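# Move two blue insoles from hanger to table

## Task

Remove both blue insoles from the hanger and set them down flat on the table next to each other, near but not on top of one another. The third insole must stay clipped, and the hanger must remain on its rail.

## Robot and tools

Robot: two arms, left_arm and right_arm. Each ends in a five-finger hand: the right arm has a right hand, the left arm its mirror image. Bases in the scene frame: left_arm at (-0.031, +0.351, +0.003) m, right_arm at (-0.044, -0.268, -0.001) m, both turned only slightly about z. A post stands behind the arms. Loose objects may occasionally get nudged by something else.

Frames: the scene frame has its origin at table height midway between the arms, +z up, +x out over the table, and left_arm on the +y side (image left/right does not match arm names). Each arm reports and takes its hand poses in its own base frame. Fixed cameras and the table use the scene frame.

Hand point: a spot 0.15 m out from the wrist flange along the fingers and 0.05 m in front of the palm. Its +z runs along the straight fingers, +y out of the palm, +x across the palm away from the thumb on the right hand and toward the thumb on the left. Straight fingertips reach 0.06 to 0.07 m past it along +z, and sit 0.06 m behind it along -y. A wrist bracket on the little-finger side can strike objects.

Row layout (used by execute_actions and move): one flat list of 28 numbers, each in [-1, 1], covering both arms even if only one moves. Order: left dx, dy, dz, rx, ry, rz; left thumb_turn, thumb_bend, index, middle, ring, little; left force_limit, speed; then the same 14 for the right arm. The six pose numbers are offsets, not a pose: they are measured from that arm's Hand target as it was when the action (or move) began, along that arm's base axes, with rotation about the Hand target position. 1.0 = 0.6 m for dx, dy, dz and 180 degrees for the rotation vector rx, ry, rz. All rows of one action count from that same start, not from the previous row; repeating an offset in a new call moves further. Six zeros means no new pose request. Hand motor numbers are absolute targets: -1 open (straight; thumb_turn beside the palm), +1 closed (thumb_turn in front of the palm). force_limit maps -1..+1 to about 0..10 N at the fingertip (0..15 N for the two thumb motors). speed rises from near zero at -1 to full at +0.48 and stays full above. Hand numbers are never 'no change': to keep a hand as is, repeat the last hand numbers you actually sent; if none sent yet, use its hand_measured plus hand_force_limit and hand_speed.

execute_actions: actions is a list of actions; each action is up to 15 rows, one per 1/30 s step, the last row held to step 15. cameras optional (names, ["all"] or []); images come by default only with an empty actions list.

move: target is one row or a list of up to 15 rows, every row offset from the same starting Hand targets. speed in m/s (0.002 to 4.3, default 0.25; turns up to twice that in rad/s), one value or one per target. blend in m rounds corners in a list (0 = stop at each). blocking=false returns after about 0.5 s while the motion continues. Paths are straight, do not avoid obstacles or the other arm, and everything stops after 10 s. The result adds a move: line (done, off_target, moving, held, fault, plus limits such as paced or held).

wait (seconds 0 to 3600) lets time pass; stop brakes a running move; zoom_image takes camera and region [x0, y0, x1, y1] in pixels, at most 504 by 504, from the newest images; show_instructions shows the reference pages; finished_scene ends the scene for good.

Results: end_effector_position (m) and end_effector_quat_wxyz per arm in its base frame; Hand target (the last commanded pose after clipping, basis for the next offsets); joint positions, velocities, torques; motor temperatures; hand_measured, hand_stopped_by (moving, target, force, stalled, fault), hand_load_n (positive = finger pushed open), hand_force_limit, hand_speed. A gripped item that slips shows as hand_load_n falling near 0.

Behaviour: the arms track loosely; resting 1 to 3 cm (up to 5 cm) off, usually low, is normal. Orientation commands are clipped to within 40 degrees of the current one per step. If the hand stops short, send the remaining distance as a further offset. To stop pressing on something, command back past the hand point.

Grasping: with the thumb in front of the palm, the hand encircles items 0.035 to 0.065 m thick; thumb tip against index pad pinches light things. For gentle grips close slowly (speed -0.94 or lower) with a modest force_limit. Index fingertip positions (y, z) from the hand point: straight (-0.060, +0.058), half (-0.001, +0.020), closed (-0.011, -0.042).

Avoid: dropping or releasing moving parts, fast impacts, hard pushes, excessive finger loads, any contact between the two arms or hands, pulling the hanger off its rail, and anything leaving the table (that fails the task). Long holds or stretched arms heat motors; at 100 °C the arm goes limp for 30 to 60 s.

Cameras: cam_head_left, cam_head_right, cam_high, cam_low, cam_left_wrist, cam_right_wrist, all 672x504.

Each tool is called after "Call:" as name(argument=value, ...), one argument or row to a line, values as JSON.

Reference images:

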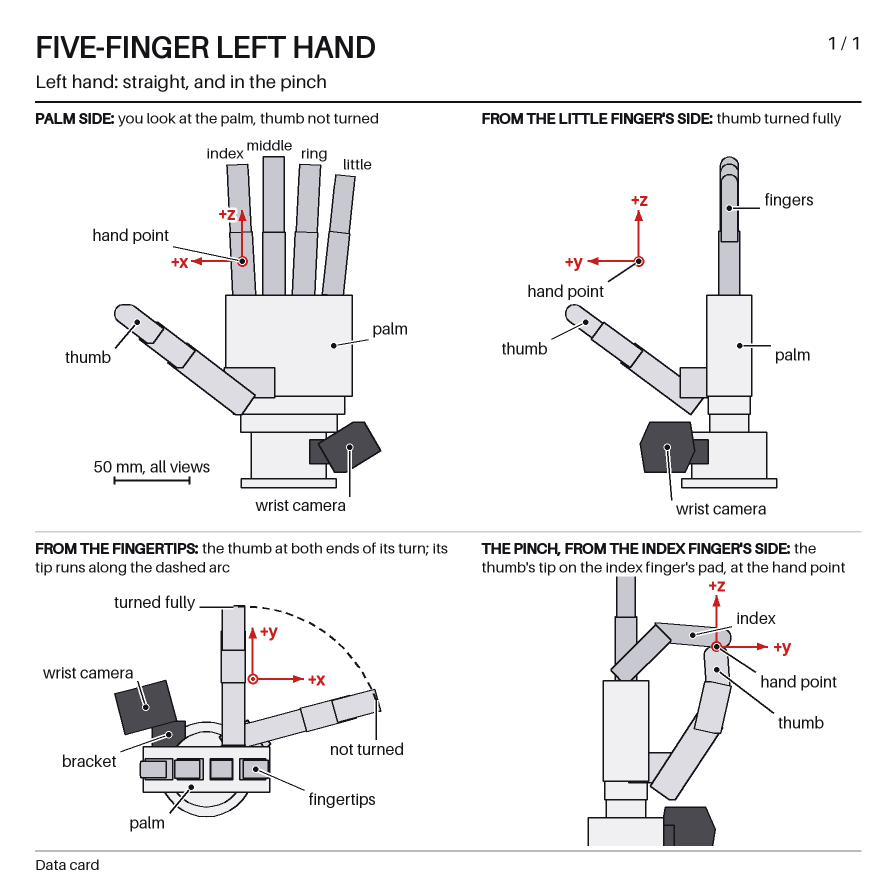

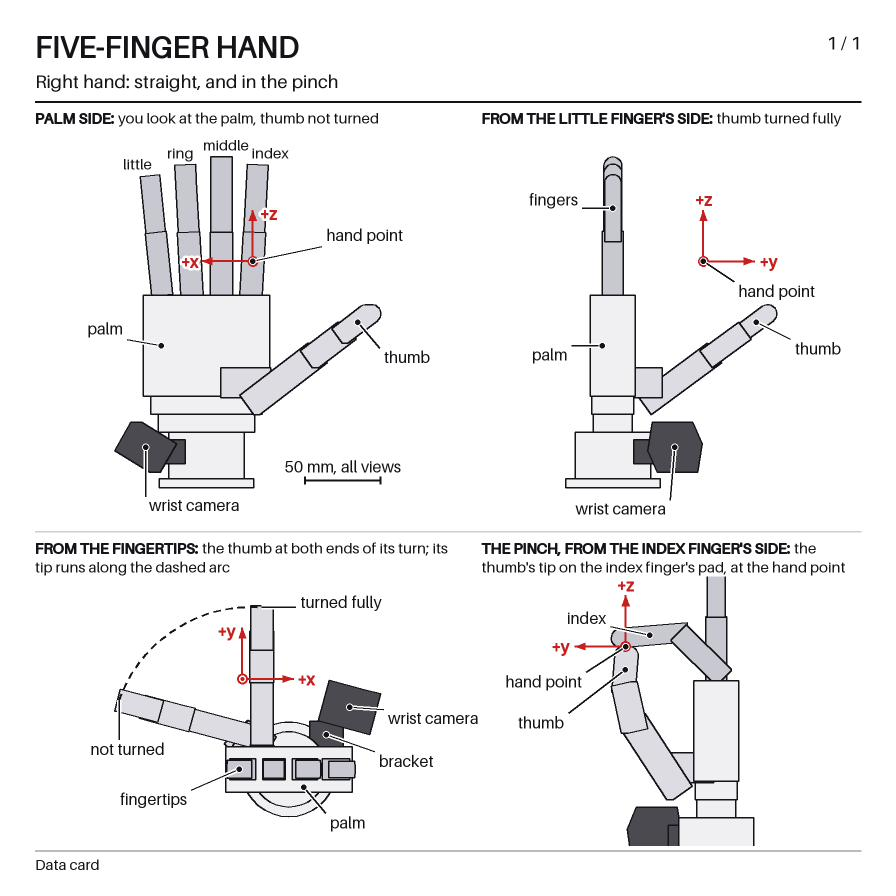

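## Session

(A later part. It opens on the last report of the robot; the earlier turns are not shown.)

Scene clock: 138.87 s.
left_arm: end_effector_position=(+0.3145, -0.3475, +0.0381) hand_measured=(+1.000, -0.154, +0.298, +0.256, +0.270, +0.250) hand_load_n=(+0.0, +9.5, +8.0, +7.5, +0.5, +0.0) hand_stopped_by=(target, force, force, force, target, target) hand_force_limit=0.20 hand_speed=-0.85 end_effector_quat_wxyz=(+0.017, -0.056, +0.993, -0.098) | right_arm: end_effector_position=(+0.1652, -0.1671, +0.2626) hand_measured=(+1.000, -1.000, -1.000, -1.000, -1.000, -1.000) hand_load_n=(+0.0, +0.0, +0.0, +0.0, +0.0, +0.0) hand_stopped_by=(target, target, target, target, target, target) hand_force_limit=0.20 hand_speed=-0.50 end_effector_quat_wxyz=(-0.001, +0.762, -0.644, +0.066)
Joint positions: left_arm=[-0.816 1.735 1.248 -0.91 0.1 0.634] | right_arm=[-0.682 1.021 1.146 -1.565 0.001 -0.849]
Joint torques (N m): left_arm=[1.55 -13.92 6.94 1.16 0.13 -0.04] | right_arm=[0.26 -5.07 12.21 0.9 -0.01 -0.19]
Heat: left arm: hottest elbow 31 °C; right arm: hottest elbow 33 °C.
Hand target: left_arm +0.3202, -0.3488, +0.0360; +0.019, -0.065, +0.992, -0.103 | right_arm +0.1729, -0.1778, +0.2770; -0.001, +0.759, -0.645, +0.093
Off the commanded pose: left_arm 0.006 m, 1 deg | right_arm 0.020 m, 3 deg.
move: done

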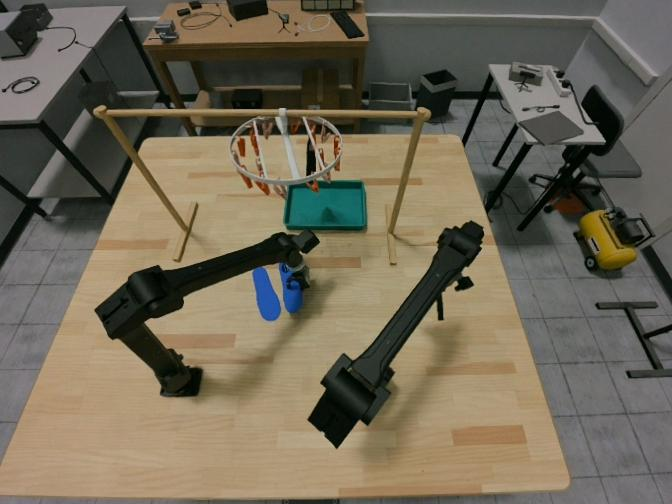

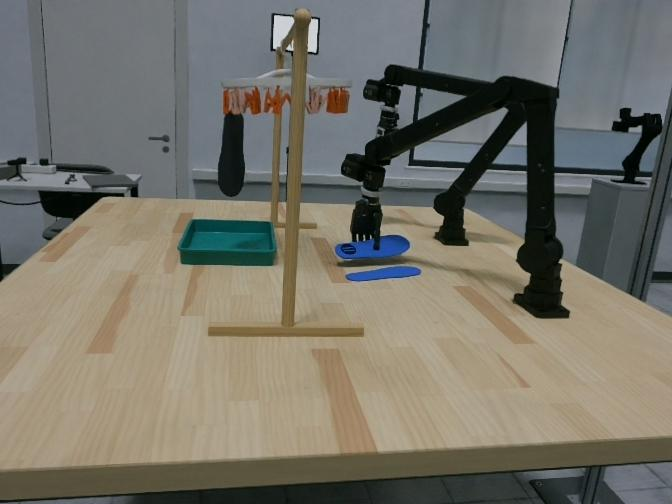

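Call:
move(
  target=[
    [0,0.0,-0.024,0,0,0,1,0.35,0.5,0.5,0.27,0.25,0.2,-0.85, 0,0,0,0,0,0,1,-1,-1,-1,-1,-1,0.2,-0.5],
  ],
  speed=0.04,
  cameras=["cam_low"],
)

Call:
zoom_image(
  camera="cam_low",
  region=[310, 180, 440, 300],
)

Scene clock: 140.13 s.
left_arm: end_effector_position=(+0.3141, -0.3471, +0.0227) hand_measured=(+1.000, -0.154, +0.298, +0.256, +0.270, +0.250) hand_load_n=(+0.0, +9.5, +8.0, +8.0, +0.5, +0.0) hand_stopped_by=(target, force, force, force, target, target) hand_force_limit=0.20 hand_speed=-0.85 end_effector_quat_wxyz=(+0.016, -0.056, +0.994, -0.097) | right_arm: end_effector_position=(+0.1652, -0.1671, +0.2626) hand_measured=(+1.000, -1.000, -1.000, -1.000, -1.000, -1.000) hand_load_n=(+0.0, +0.0, +0.0, +0.0, +0.0, +0.0) hand_stopped_by=(target, target, target, target, target, target) hand_force_limit=0.20 hand_speed=-0.50 end_effector_quat_wxyz=(-0.001, +0.762, -0.644, +0.066)
Joint positions: left_arm=[-0.816 1.755 1.229 -0.875 0.1 0.634] | right_arm=[-0.682 1.021 1.146 -1.565 0.001 -0.849]
Joint torques (N m): left_arm=[1.44 -13.8 6.91 1.18 0.13 -0.04] | right_arm=[0.32 -5.3 12.16 0.94 -0.03 -0.16]
Heat: left arm: hottest elbow 31 °C; right arm: hottest elbow 33 °C.
Hand target: left_arm +0.3202, -0.3488, +0.0216; +0.019, -0.065, +0.992, -0.103 | right_arm +0.1729, -0.1778, +0.2770; -0.001, +0.759, -0.645, +0.093
Off the commanded pose: left_arm 0.006 m, 1 deg | right_arm 0.020 m, 3 deg.
move: done

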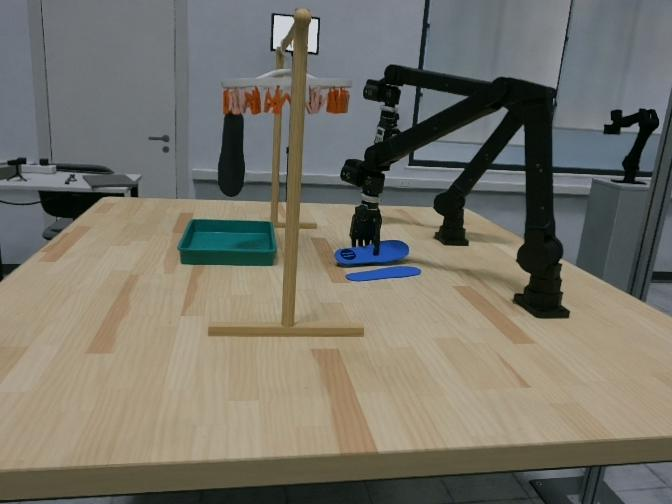

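Scaled by 3.877 from the camera's image (finer frame: 960x720).

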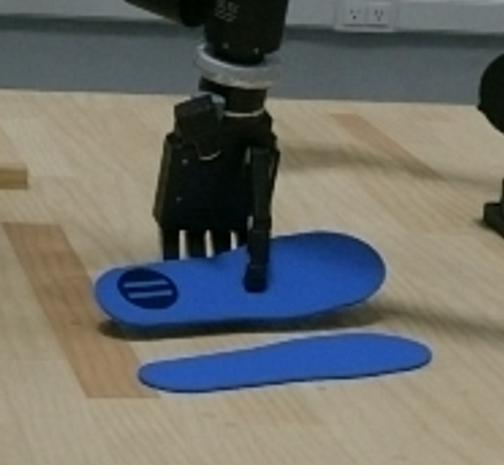

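Call:
move(
  target=[
    [0,0.0,-0.01,0,0,0,1,0.35,0.5,0.5,0.27,0.25,0.2,-0.85, 0,0,0,0,0,0,1,-1,-1,-1,-1,-1,0.2,-0.5],
  ],
  speed=0.03,
  cameras=["cam_low"],
)

Call:
zoom_image(
  camera="cam_low",
  region=[310, 180, 440, 300],
)

Scene clock: 141.30 s.
left_arm: end_effector_position=(+0.3150, -0.3480, +0.0183) hand_measured=(+1.000, -0.154, +0.298, +0.256, +0.270, +0.250) hand_load_n=(+0.0, +9.5, +8.0, +8.0, +0.5, +0.5) hand_stopped_by=(target, force, force, force, target, target) hand_force_limit=0.20 hand_speed=-0.85 end_effector_quat_wxyz=(+0.017, -0.056, +0.993, -0.099) | right_arm: end_effector_position=(+0.1652, -0.1671, +0.2626) hand_measured=(+1.000, -1.000, -1.000, -1.000, -1.000, -1.000) hand_load_n=(+0.0, +0.0, +0.0, +0.0, +0.0, +0.0) hand_stopped_by=(target, target, target, target, target, target) hand_force_limit=0.20 hand_speed=-0.50 end_effector_quat_wxyz=(-0.001, +0.762, -0.644, +0.066)
Joint positions: left_arm=[-0.816 1.762 1.225 -0.86 0.1 0.634] | right_arm=[-0.682 1.021 1.146 -1.565 0.001 -0.849]
Joint torques (N m): left_arm=[1.55 -13.92 6.74 1.18 0.14 -0.04] | right_arm=[0.03 -5.25 12.11 0.95 -0.01 -0.18]
Heat: left arm: hottest elbow 31 °C; right arm: hottest elbow 33 °C.
Hand target: left_arm +0.3203, -0.3488, +0.0156; +0.019, -0.065, +0.992, -0.103 | right_arm +0.1729, -0.1778, +0.2770; -0.001, +0.759, -0.645, +0.093
Off the commanded pose: left_arm 0.006 m, 1 deg | right_arm 0.020 m, 3 deg.
move: done

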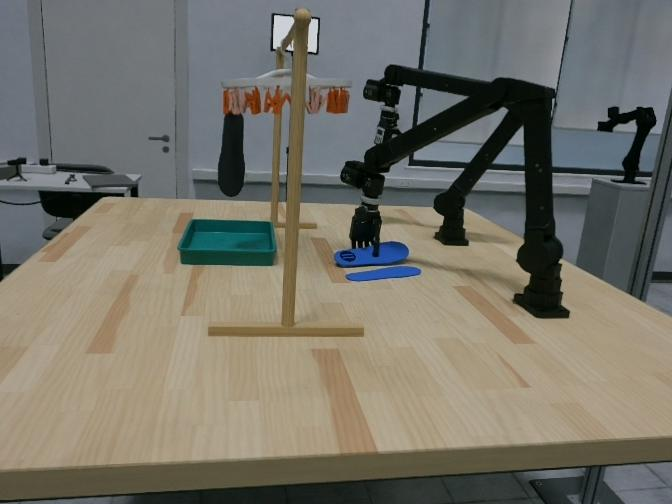

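Scaled by 3.877 from the camera's image (finer frame: 960x720).

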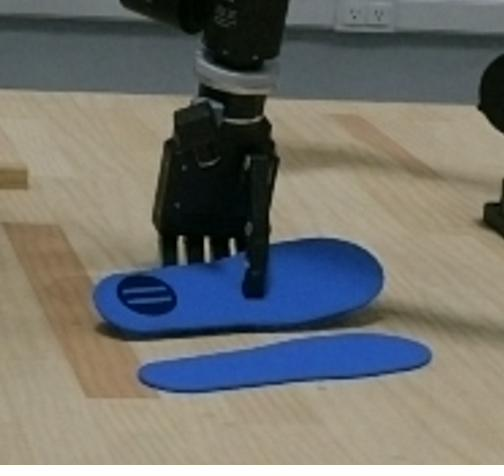

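Call:
move(
  target=[
    [0,0,0,0,0,0,1,-0.38,0.29,0.25,0.27,0.25,0.2,-0.88, 0,0,0,0,0,0,1,-1,-1,-1,-1,-1,0.2,-0.5],
    [0,0,0,0,0,0,1,-0.9,0.29,0.25,0.27,0.25,0.2,-0.7, 0,0,0,0,0,0,1,-1,-1,-1,-1,-1,0.2,-0.5],
  ],
  speed=0.04,
  cameras=["cam_low","cam_left_wrist","cam_head_right"],
)

Call:
zoom_image(
  camera="cam_low",
  region=[310, 180, 440, 300],
)

Call:
zoom_image(
  camera="cam_head_right",
  region=[210, 220, 350, 350],
)

Scene clock: 145.17 s.
left_arm: end_effector_position=(+0.3149, -0.3481, +0.0183) hand_measured=(+1.000, -0.900, +0.290, +0.250, +0.270, +0.250) hand_load_n=(+0.0, +0.0, +0.5, +0.0, +0.0, +0.0) hand_stopped_by=(target, target, force, force, target, target) hand_force_limit=0.20 hand_speed=-0.70 end_effector_quat_wxyz=(+0.017, -0.056, +0.993, -0.099) | right_arm: end_effector_position=(+0.1652, -0.1671, +0.2626) hand_measured=(+1.000, -1.000, -1.000, -1.000, -1.000, -1.000) hand_load_n=(+0.0, +0.0, +0.0, +0.0, +0.0, +0.0) hand_stopped_by=(target, target, target, target, target, target) hand_force_limit=0.20 hand_speed=-0.50 end_effector_quat_wxyz=(-0.001, +0.762, -0.644, +0.066)
Joint positions: left_arm=[-0.816 1.762 1.225 -0.86 0.101 0.634] | right_arm=[-0.682 1.021 1.146 -1.565 0.001 -0.849]
Joint torques (N m): left_arm=[1.55 -13.98 6.72 1.18 0.13 -0.04] | right_arm=[-0.21 -4.89 12.04 0.88 -0.05 -0.17]
Heat: left arm: hottest elbow 31 °C; right arm: hottest elbow 34 °C.
Hand target: left_arm +0.3202, -0.3489, +0.0156; +0.019, -0.065, +0.992, -0.103 | right_arm +0.1729, -0.1778, +0.2770; -0.001, +0.759, -0.645, +0.093
Off the commanded pose: left_arm 0.006 m, 1 deg | right_arm 0.020 m, 3 deg.
move: done
cam_left_wrist: T_world_to_cam=[[-0.12698, -0.97495, 0.1826, -0.30526], [-0.89461, 0.19208, 0.40346, 0.34397], [-0.42842, -0.11212, -0.8966, 0.22939]] pos_world=[0.36723, -0.33796, 0.12263]
Images, in order (width x height): cam_head_right 672x504, cam_low 672x504, cam_left_wrist 672x504.

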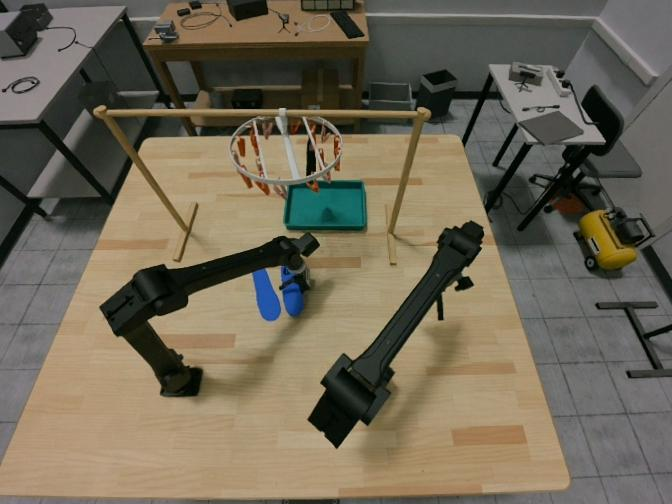

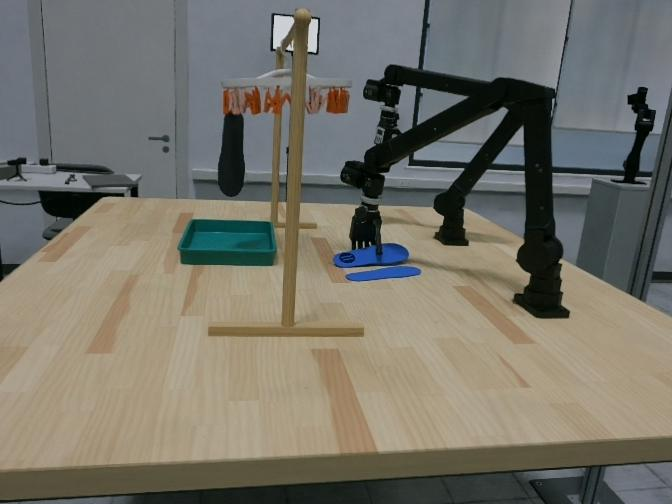

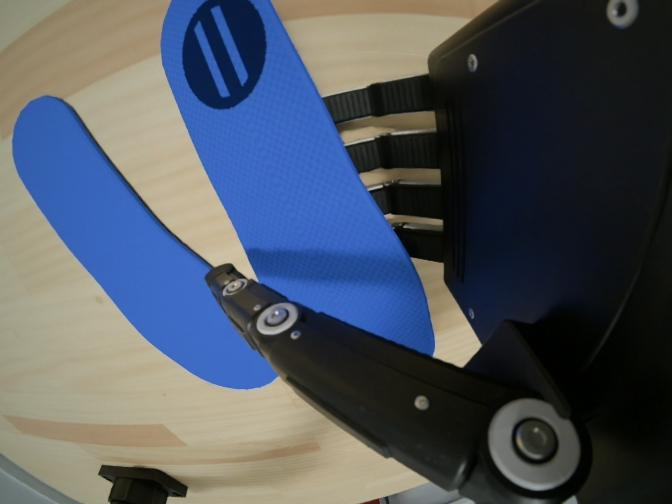

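Scaled by 3.877 from the camera's image (finer frame: 960x720).

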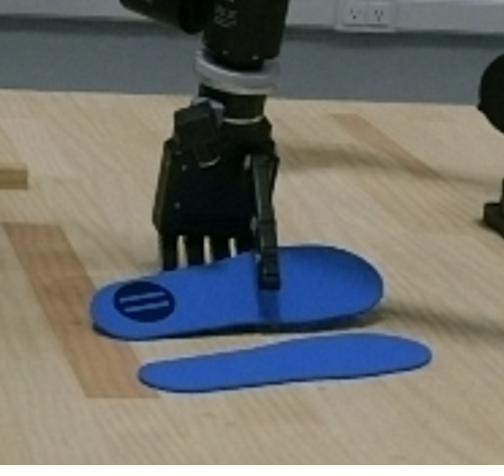

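Scaled by 3.600 from the camera's image (finer frame: 960x720).

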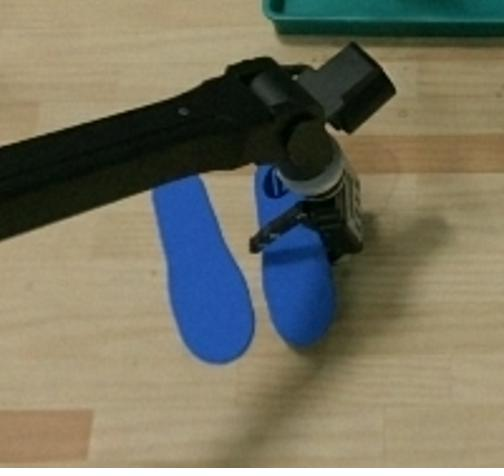

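Call:
move(
  target=[
    [0,0,0.043,-0.0441,-0.005,0,1,-0.9,-0.15,-0.15,-0.15,-0.15,0.2,-0.82, 0,0,0,0,0,0,1,-1,-1,-1,-1,-1,0.2,-0.5],
  ],
  speed=0.03,
  cameras=["cam_low","cam_left_wrist","cam_head_right"],
)

Call:
zoom_image(
  camera="cam_low",
  region=[310, 180, 440, 300],
)

Scene clock: 148.27 s.
left_arm: end_effector_position=(+0.3122, -0.3471, +0.0328) hand_measured=(+1.000, -0.900, -0.150, -0.150, -0.150, -0.150) hand_load_n=(+0.0, +0.0, +0.0, +0.0, +0.0, +0.0) hand_stopped_by=(target, target, target, target, target, target) hand_force_limit=0.20 hand_speed=-0.82 end_effector_quat_wxyz=(+0.011, -0.065, +0.985, -0.159) | right_arm: end_effector_position=(+0.1652, -0.1671, +0.2626) hand_measured=(+1.000, -1.000, -1.000, -1.000, -1.000, -1.000) hand_load_n=(+0.0, +0.0, +0.0, +0.0, +0.0, +0.0) hand_stopped_by=(target, target, target, target, target, target) hand_force_limit=0.20 hand_speed=-0.50 end_effector_quat_wxyz=(-0.001, +0.762, -0.644, +0.066)
Joint positions: left_arm=[-0.78 1.685 1.16 -0.79 0.192 0.634] | right_arm=[-0.682 1.021 1.146 -1.565 0.001 -0.849]
Joint torques (N m): left_arm=[1.67 -15.21 6.79 1.35 0.24 0.11] | right_arm=[-0.15 -5.25 12.18 0.92 -0.04 -0.19]
Heat: left arm: hottest elbow 30 °C; right arm: hottest elbow 34 °C.
Hand target: left_arm +0.3202, -0.3488, +0.0414; +0.022, -0.066, +0.983, -0.172 | right_arm +0.1729, -0.1778, +0.2770; -0.001, +0.759, -0.645, +0.093
Off the commanded pose: left_arm 0.012 m, 2 deg | right_arm 0.020 m, 3 deg.
move: off_target (left_arm)
cam_left_wrist: T_world_to_cam=[[-0.10996, -0.94756, 0.30008, -0.30685], [-0.89527, 0.22556, 0.3842, 0.34796], [-0.43174, -0.22641, -0.87312, 0.20191]] pos_world=[0.36495, -0.32354, 0.13468]
Images, in order (width x height): cam_head_right 672x504, cam_low 672x504, cam_left_wrist 672x504.

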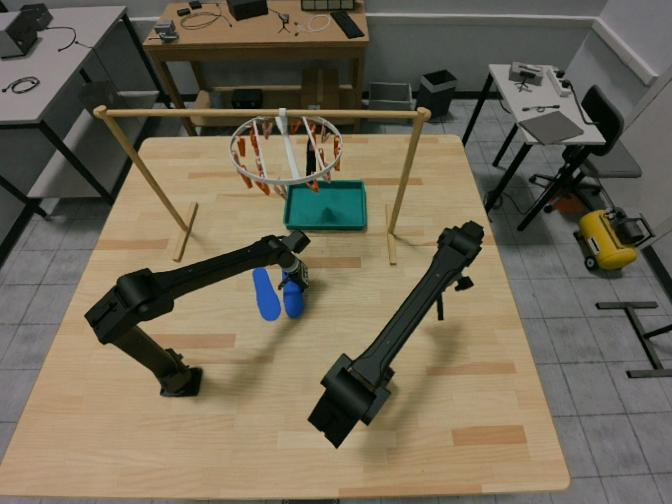

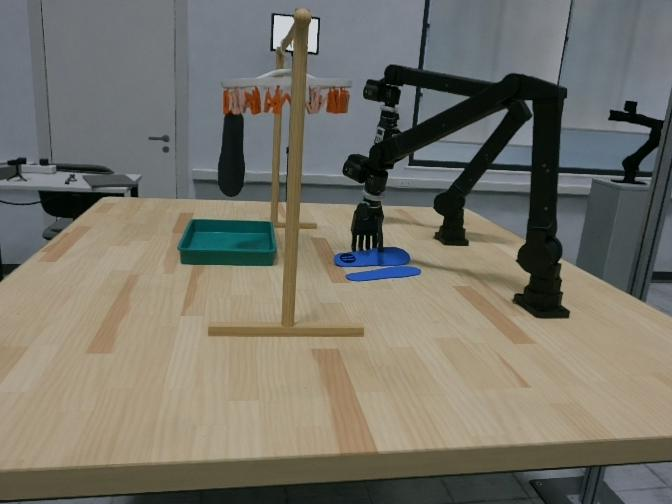

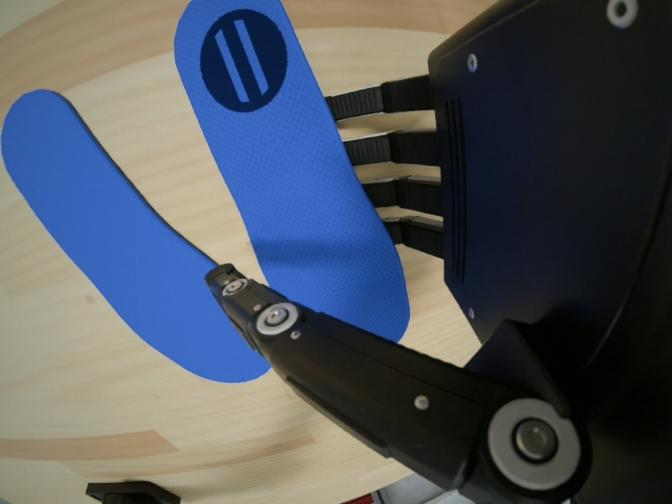

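Scaled by 3.877 from the camera's image (finer frame: 960x720).

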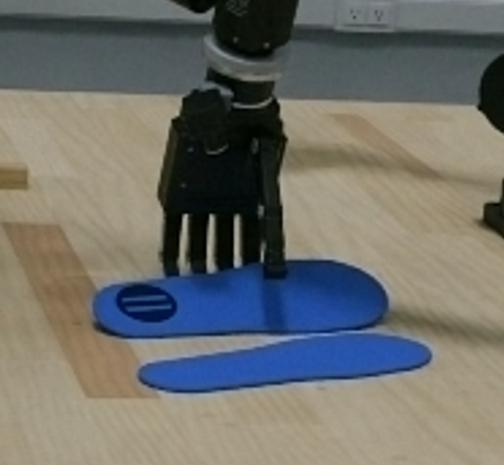

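Call:
move(
  target=[
    [0,-0.03,0.032,0,0,0,1,-0.9,-0.5,-0.5,-0.5,-0.5,0.2,-0.82, 0,0,0,0,0,0,1,-1,-1,-1,-1,-1,0.2,-0.5],
  ],
  speed=0.03,
  cameras=["cam_low","cam_left_wrist","cam_head_right"],
)

Call:
zoom_image(
  camera="cam_low",
  region=[310, 180, 440, 300],
)

Call:
zoom_image(
  camera="cam_head_right",
  region=[210, 220, 350, 350],
)

Scene clock: 149.93 s.
left_arm: end_effector_position=(+0.3131, -0.3492, +0.0480) hand_measured=(+1.000, -0.900, -0.500, -0.500, -0.500, -0.500) hand_load_n=(+0.0, +0.0, +0.0, +0.5, +0.0, +0.0) hand_stopped_by=(target, target, target, target, target, target) hand_force_limit=0.20 hand_speed=-0.82 end_effector_quat_wxyz=(+0.015, -0.069, +0.984, -0.162) | right_arm: end_effector_position=(+0.1652, -0.1671, +0.2626) hand_measured=(+1.000, -1.000, -1.000, -1.000, -1.000, -1.000) hand_load_n=(+0.5, -0.5, +0.0, +0.0, +0.0, +0.0) hand_stopped_by=(target, target, target, target, target, target) hand_force_limit=0.20 hand_speed=-0.50 end_effector_quat_wxyz=(-0.001, +0.762, -0.644, +0.066)
Joint positions: left_arm=[-0.782 1.663 1.177 -0.817 0.19 0.623] | right_arm=[-0.682 1.021 1.146 -1.565 0.001 -0.849]
Joint torques (N m): left_arm=[-0.56 -12.81 10.25 0.43 0.05 -0.04] | right_arm=[0.09 -5.25 12.16 0.88 -0.06 -0.2]
Heat: left arm: hottest elbow 30 °C; right arm: hottest elbow 34 °C.
Hand target: left_arm +0.3202, -0.3668, +0.0606; +0.022, -0.066, +0.983, -0.172 | right_arm +0.1729, -0.1778, +0.2770; -0.001, +0.759, -0.645, +0.093
Off the commanded pose: left_arm 0.023 m, 1 deg | right_arm 0.020 m, 3 deg.
move: off_target (left_arm)
cam_left_wrist: T_world_to_cam=[[-0.10352, -0.94644, 0.30585, -0.31533], [-0.89985, 0.22012, 0.3766, 0.34338], [-0.42375, -0.23623, -0.87443, 0.20923]] pos_world=[0.36501, -0.3246, 0.15008]
Images, in order (width x height): cam_head_right 672x504, cam_low 672x504, cam_left_wrist 672x504.

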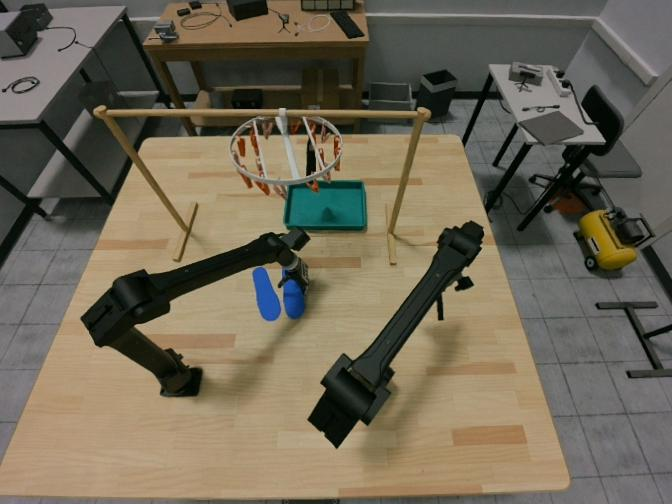

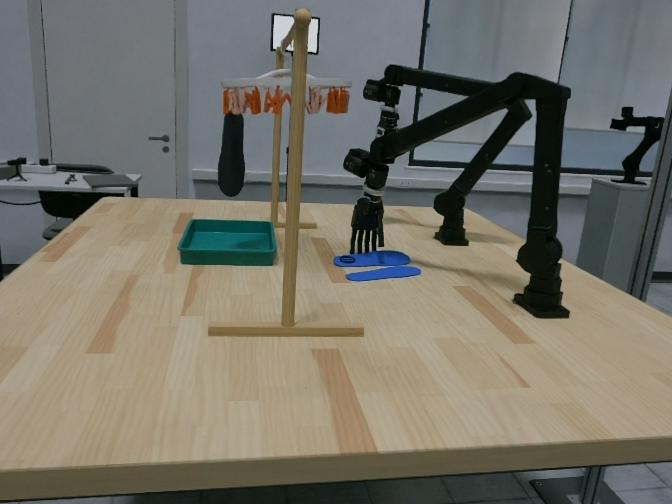

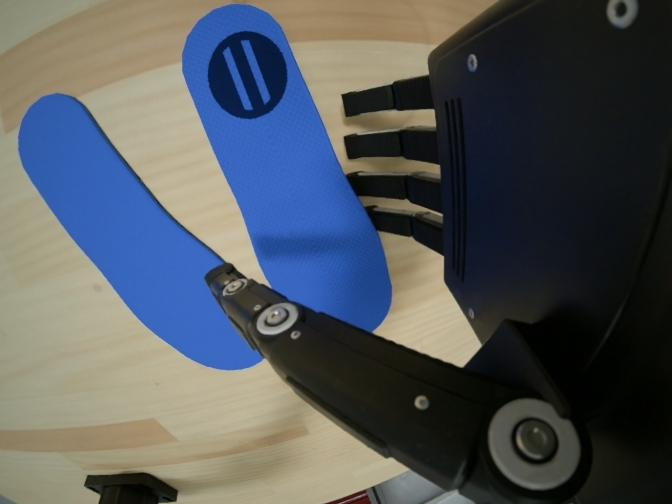

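Scaled by 3.877 from the camera's image (finer frame: 960x720).

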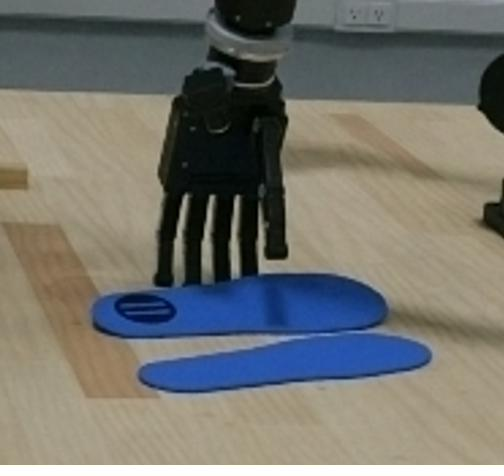

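Scaled by 3.600 from the camera's image (finer frame: 960x720).

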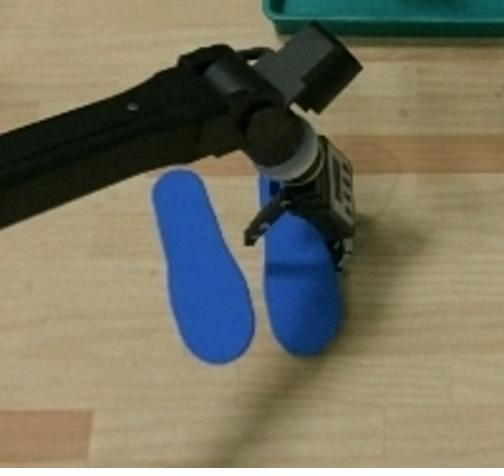

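Call:
move(
  target=[
    [0,-0.04,0.015,0,0,0,1,-0.9,-0.7,-0.7,-0.7,-0.7,0.2,-0.82, 0,0,0,0,0,0,1,-1,-1,-1,-1,-1,0.2,-0.5],
    [0,-0.05,0.25,0,0,0,1,-0.9,-0.7,-0.7,-0.7,-0.7,0.2,-0.82, 0,0,0,0,0,0,1,-1,-1,-1,-1,-1,0.2,-0.5],
  ],
  speed=0.06,
  blend=0.01,
  cameras=["cam_low","cam_left_wrist","cam_head_right","cam_head_left","cam_high"],
)

Call:
zoom_image(
  camera="cam_low",
  region=[310, 180, 440, 300],
)

Call:
zoom_image(
  camera="cam_head_right",
  region=[210, 220, 350, 350],
)

Scene clock: 153.80 s.
left_arm: end_effector_position=(+0.3186, -0.3822, +0.1841) hand_measured=(+1.000, -0.900, -0.700, -0.700, -0.700, -0.700) hand_load_n=(-0.5, -0.5, +0.0, +0.0, -0.5, +0.0) hand_stopped_by=(target, target, target, target, target, target) hand_force_limit=0.20 hand_speed=-0.82 end_effector_quat_wxyz=(+0.007, -0.071, +0.986, -0.152) | right_arm: end_effector_position=(+0.1652, -0.1671, +0.2626) hand_measured=(+1.000, -1.000, -1.000, -1.000, -1.000, -1.000) hand_load_n=(+0.0, +0.0, +0.0, +0.0, +0.0, +0.0) hand_stopped_by=(target, target, target, target, target, target) hand_force_limit=0.20 hand_speed=-0.50 end_effector_quat_wxyz=(-0.001, +0.762, -0.644, +0.066)
Joint positions: left_arm=[-0.82 1.643 1.527 -1.206 0.179 0.584] | right_arm=[-0.682 1.021 1.146 -1.565 0.001 -0.849]
Joint torques (N m): left_arm=[-0.73 -15.5 11.25 0.43 0.02 -0.05] | right_arm=[-0.03 -5.07 12.15 0.96 -0.02 -0.18]
Heat: left arm: hottest elbow 31 °C; right arm: hottest elbow 34 °C.
Hand target: left_arm +0.3202, -0.3968, +0.2106; +0.022, -0.066, +0.983, -0.172 | right_arm +0.1729, -0.1778, +0.2770; -0.001, +0.759, -0.645, +0.093
Off the commanded pose: left_arm 0.030 m, 3 deg | right_arm 0.020 m, 3 deg.
move: off_target (left_arm)
cam_left_wrist: T_world_to_cam=[[-0.09652, -0.95239, 0.28921, -0.38905], [-0.89318, 0.2111, 0.39707, 0.29496], [-0.43922, -0.22, -0.87103, 0.33327]] pos_world=[0.37228, -0.35947, 0.28569]
Images, in order (width x height): cam_head_left 672x504, cam_head_right 672x504, cam_high 672x504, cam_low 672x504, cam_left_wrist 672x504.

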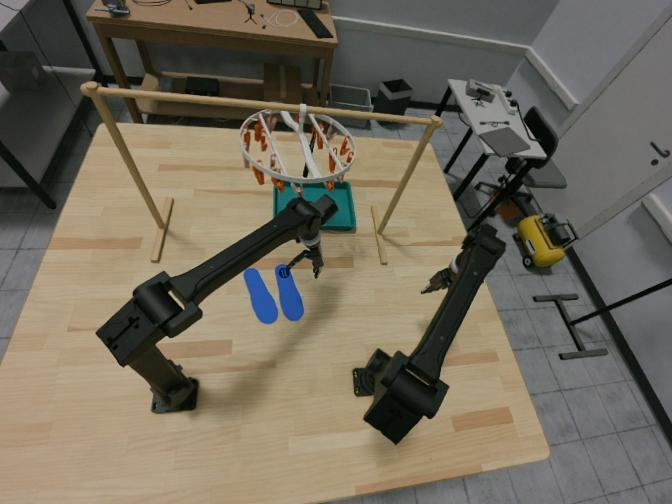

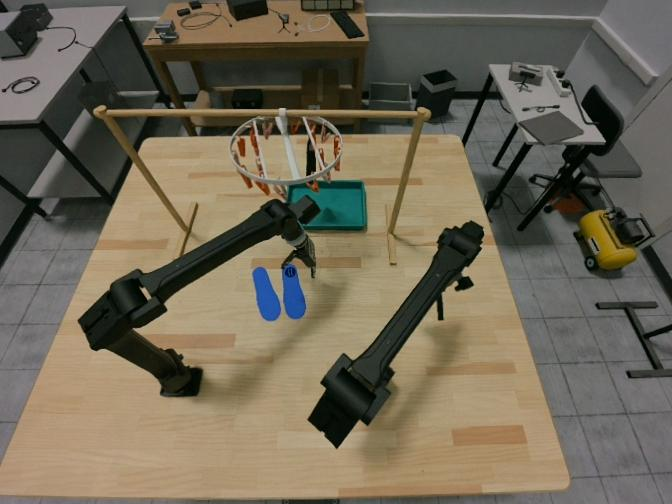

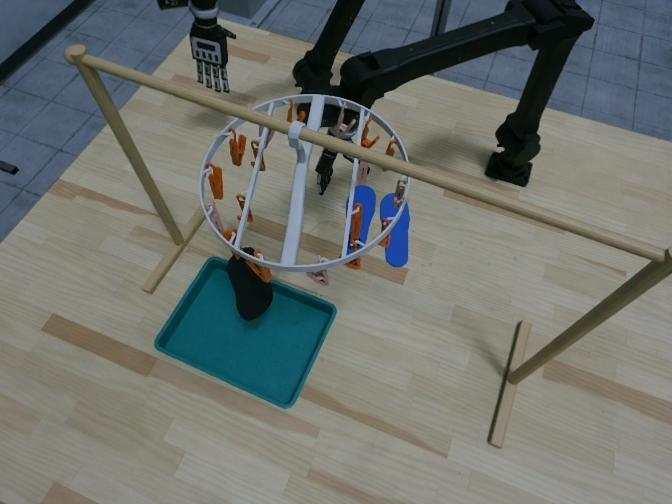

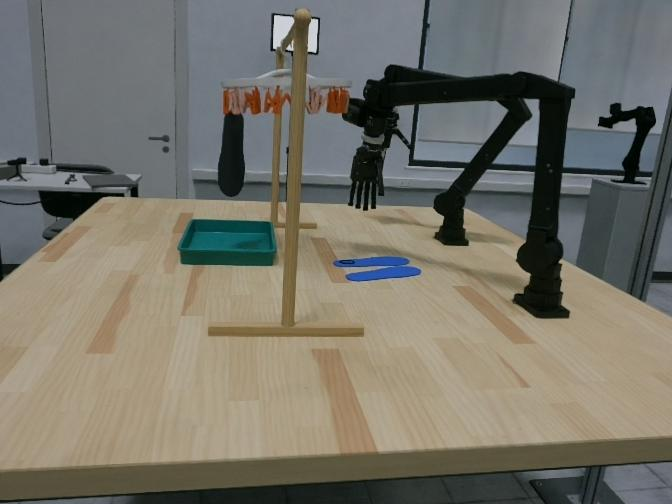

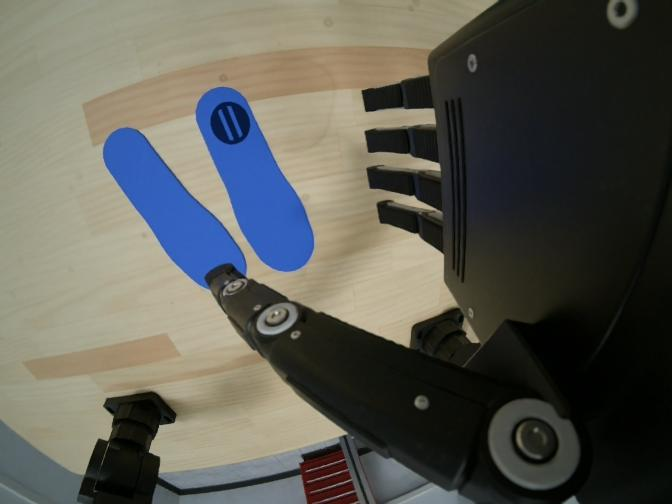

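Scaled by 3.877 from the camera's image (finer frame: 960x720).

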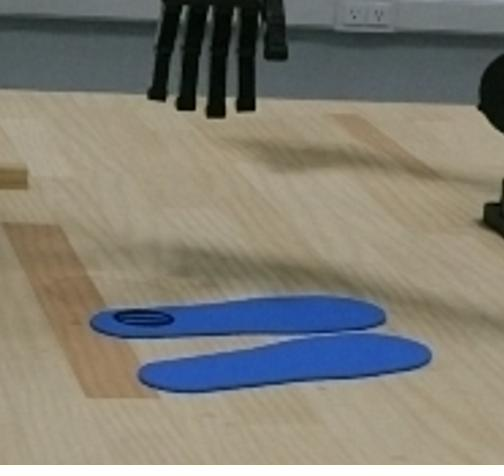

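Scaled by 3.600 from the camera's image (finer frame: 960x720).

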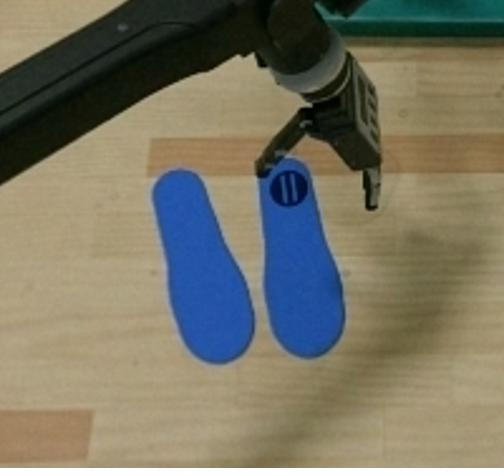

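Call:
move(
  target=[
    [0,0.0,0.12,0.05,0,0,1,-0.9,-0.7,-0.7,-0.7,-0.7,0.2,-0.82, 0,0,0,0,0,0,1,-1,-1,-1,-1,-1,0.2,-0.5],
    [-0.15,0.7,0.15,0.07,0.02,0.3,1,-0.9,-0.7,-0.7,-0.7,-0.7,0.2,-0.82, 0,0,0,0,0,0,1,-1,-1,-1,-1,-1,0.2,-0.5],
  ],
  speed=0.25,
  blend=0.04,
  cameras=["cam_low","cam_head_right","cam_head_left","cam_high"],
)

Call:
zoom_image(
  camera="cam_head_right",
  region=[210, 220, 350, 350],
)

Call:
zoom_image(
  camera="cam_low",
  region=[310, 180, 440, 300],
)

Call:
zoom_image(
  camera="cam_low",
  region=[200, 0, 380, 210],
)

Scene clock: 157.80 s.
left_arm: end_effector_position=(+0.2330, +0.0199, +0.2970) hand_measured=(+1.000, -0.900, -0.700, -0.700, -0.700, -0.700) hand_load_n=(+0.0, +0.0, +0.0, +0.0, +0.0, +0.0) hand_stopped_by=(target, target, target, target, target, target) hand_force_limit=0.20 hand_speed=-0.82 end_effector_quat_wxyz=(+0.074, -0.505, +0.859, -0.036) | right_arm: end_effector_position=(+0.1652, -0.1671, +0.2626) hand_measured=(+1.000, -1.000, -1.000, -1.000, -1.000, -1.000) hand_load_n=(+0.0, +0.0, +0.0, +0.0, +0.0, +0.0) hand_stopped_by=(target, target, target, target, target, target) hand_force_limit=0.20 hand_speed=-0.50 end_effector_quat_wxyz=(-0.001, +0.762, -0.644, +0.066)
Joint positions: left_arm=[0.057 1.025 1.245 -1.625 -0.004 0.565] | right_arm=[-0.682 1.021 1.146 -1.565 0.001 -0.849]
Joint torques (N m): left_arm=[1.67 -4.07 7.75 0.29 0.06 0.17] | right_arm=[-0.21 -5.07 12.19 0.85 -0.02 -0.17]
Heat: left arm: hottest elbow 31 °C; right arm: hottest elbow 34 °C.
Hand target: left_arm +0.2302, +0.0232, +0.3006; +0.075, -0.506, +0.859, -0.036 | right_arm +0.1729, -0.1778, +0.2770; -0.001, +0.759, -0.645, +0.093
Off the commanded pose: left_arm 0.006 m, 0 deg | right_arm 0.020 m, 3 deg.
move: done; blend cut to 0.0393 m at target 1
Images, in order (width x height): cam_head_left 672x504, cam_head_right 672x504, cam_high 672x504, cam_low 672x504.

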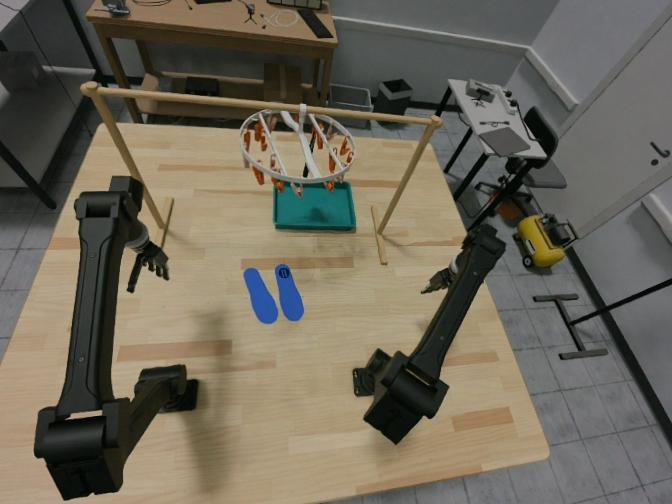

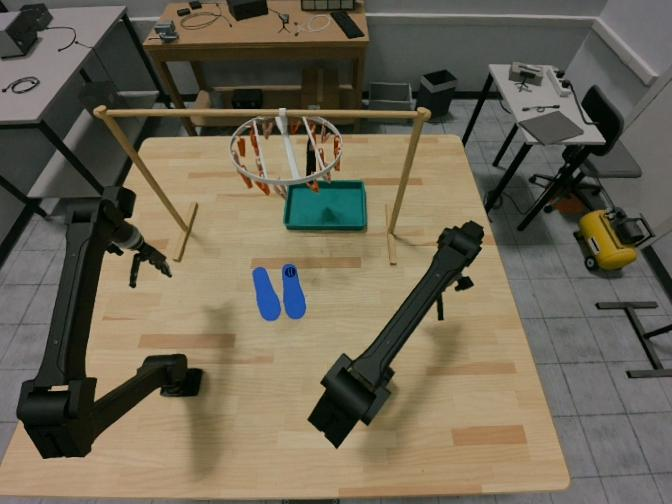

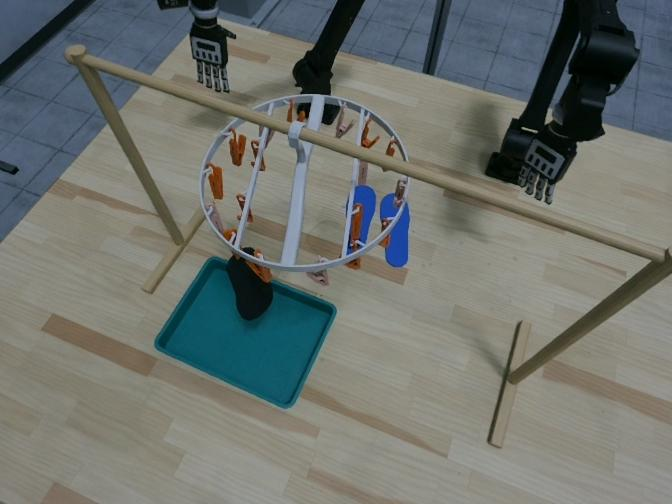

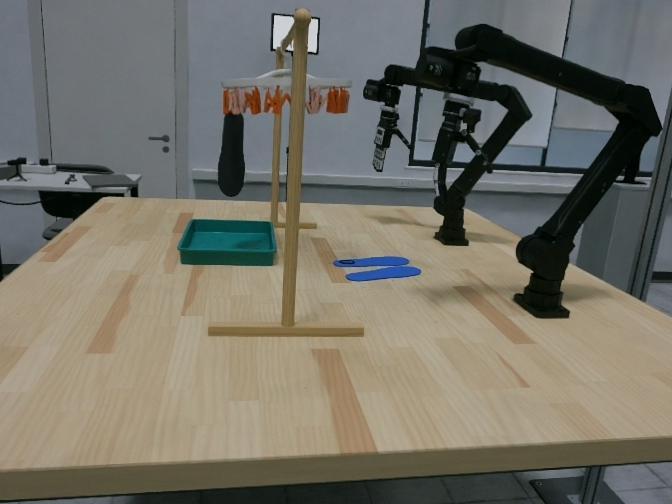

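Scaled by 3.600 from the camera's image (finer frame: 960x720).

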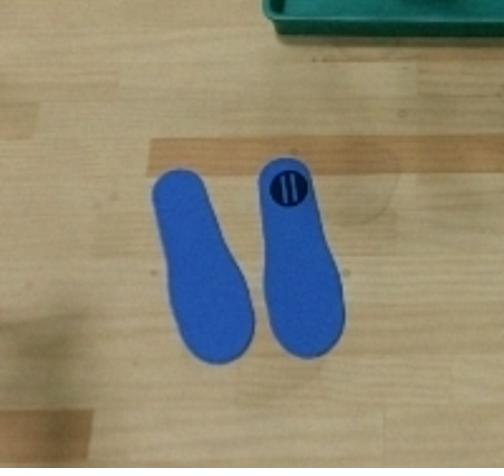

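Scaled by 3.877 from the camera's image (finer frame: 960x720).

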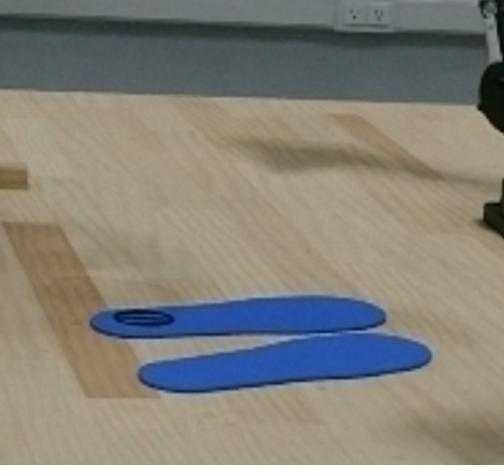

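Scaled by 2.400 from the camera's image (finer frame: 960x720).

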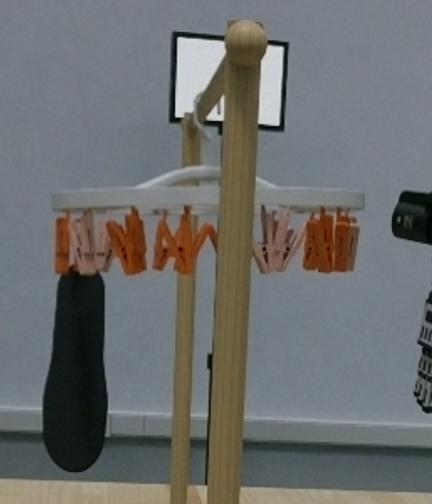

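Call:
finished_scene(
)

The scene is finished: the task was done.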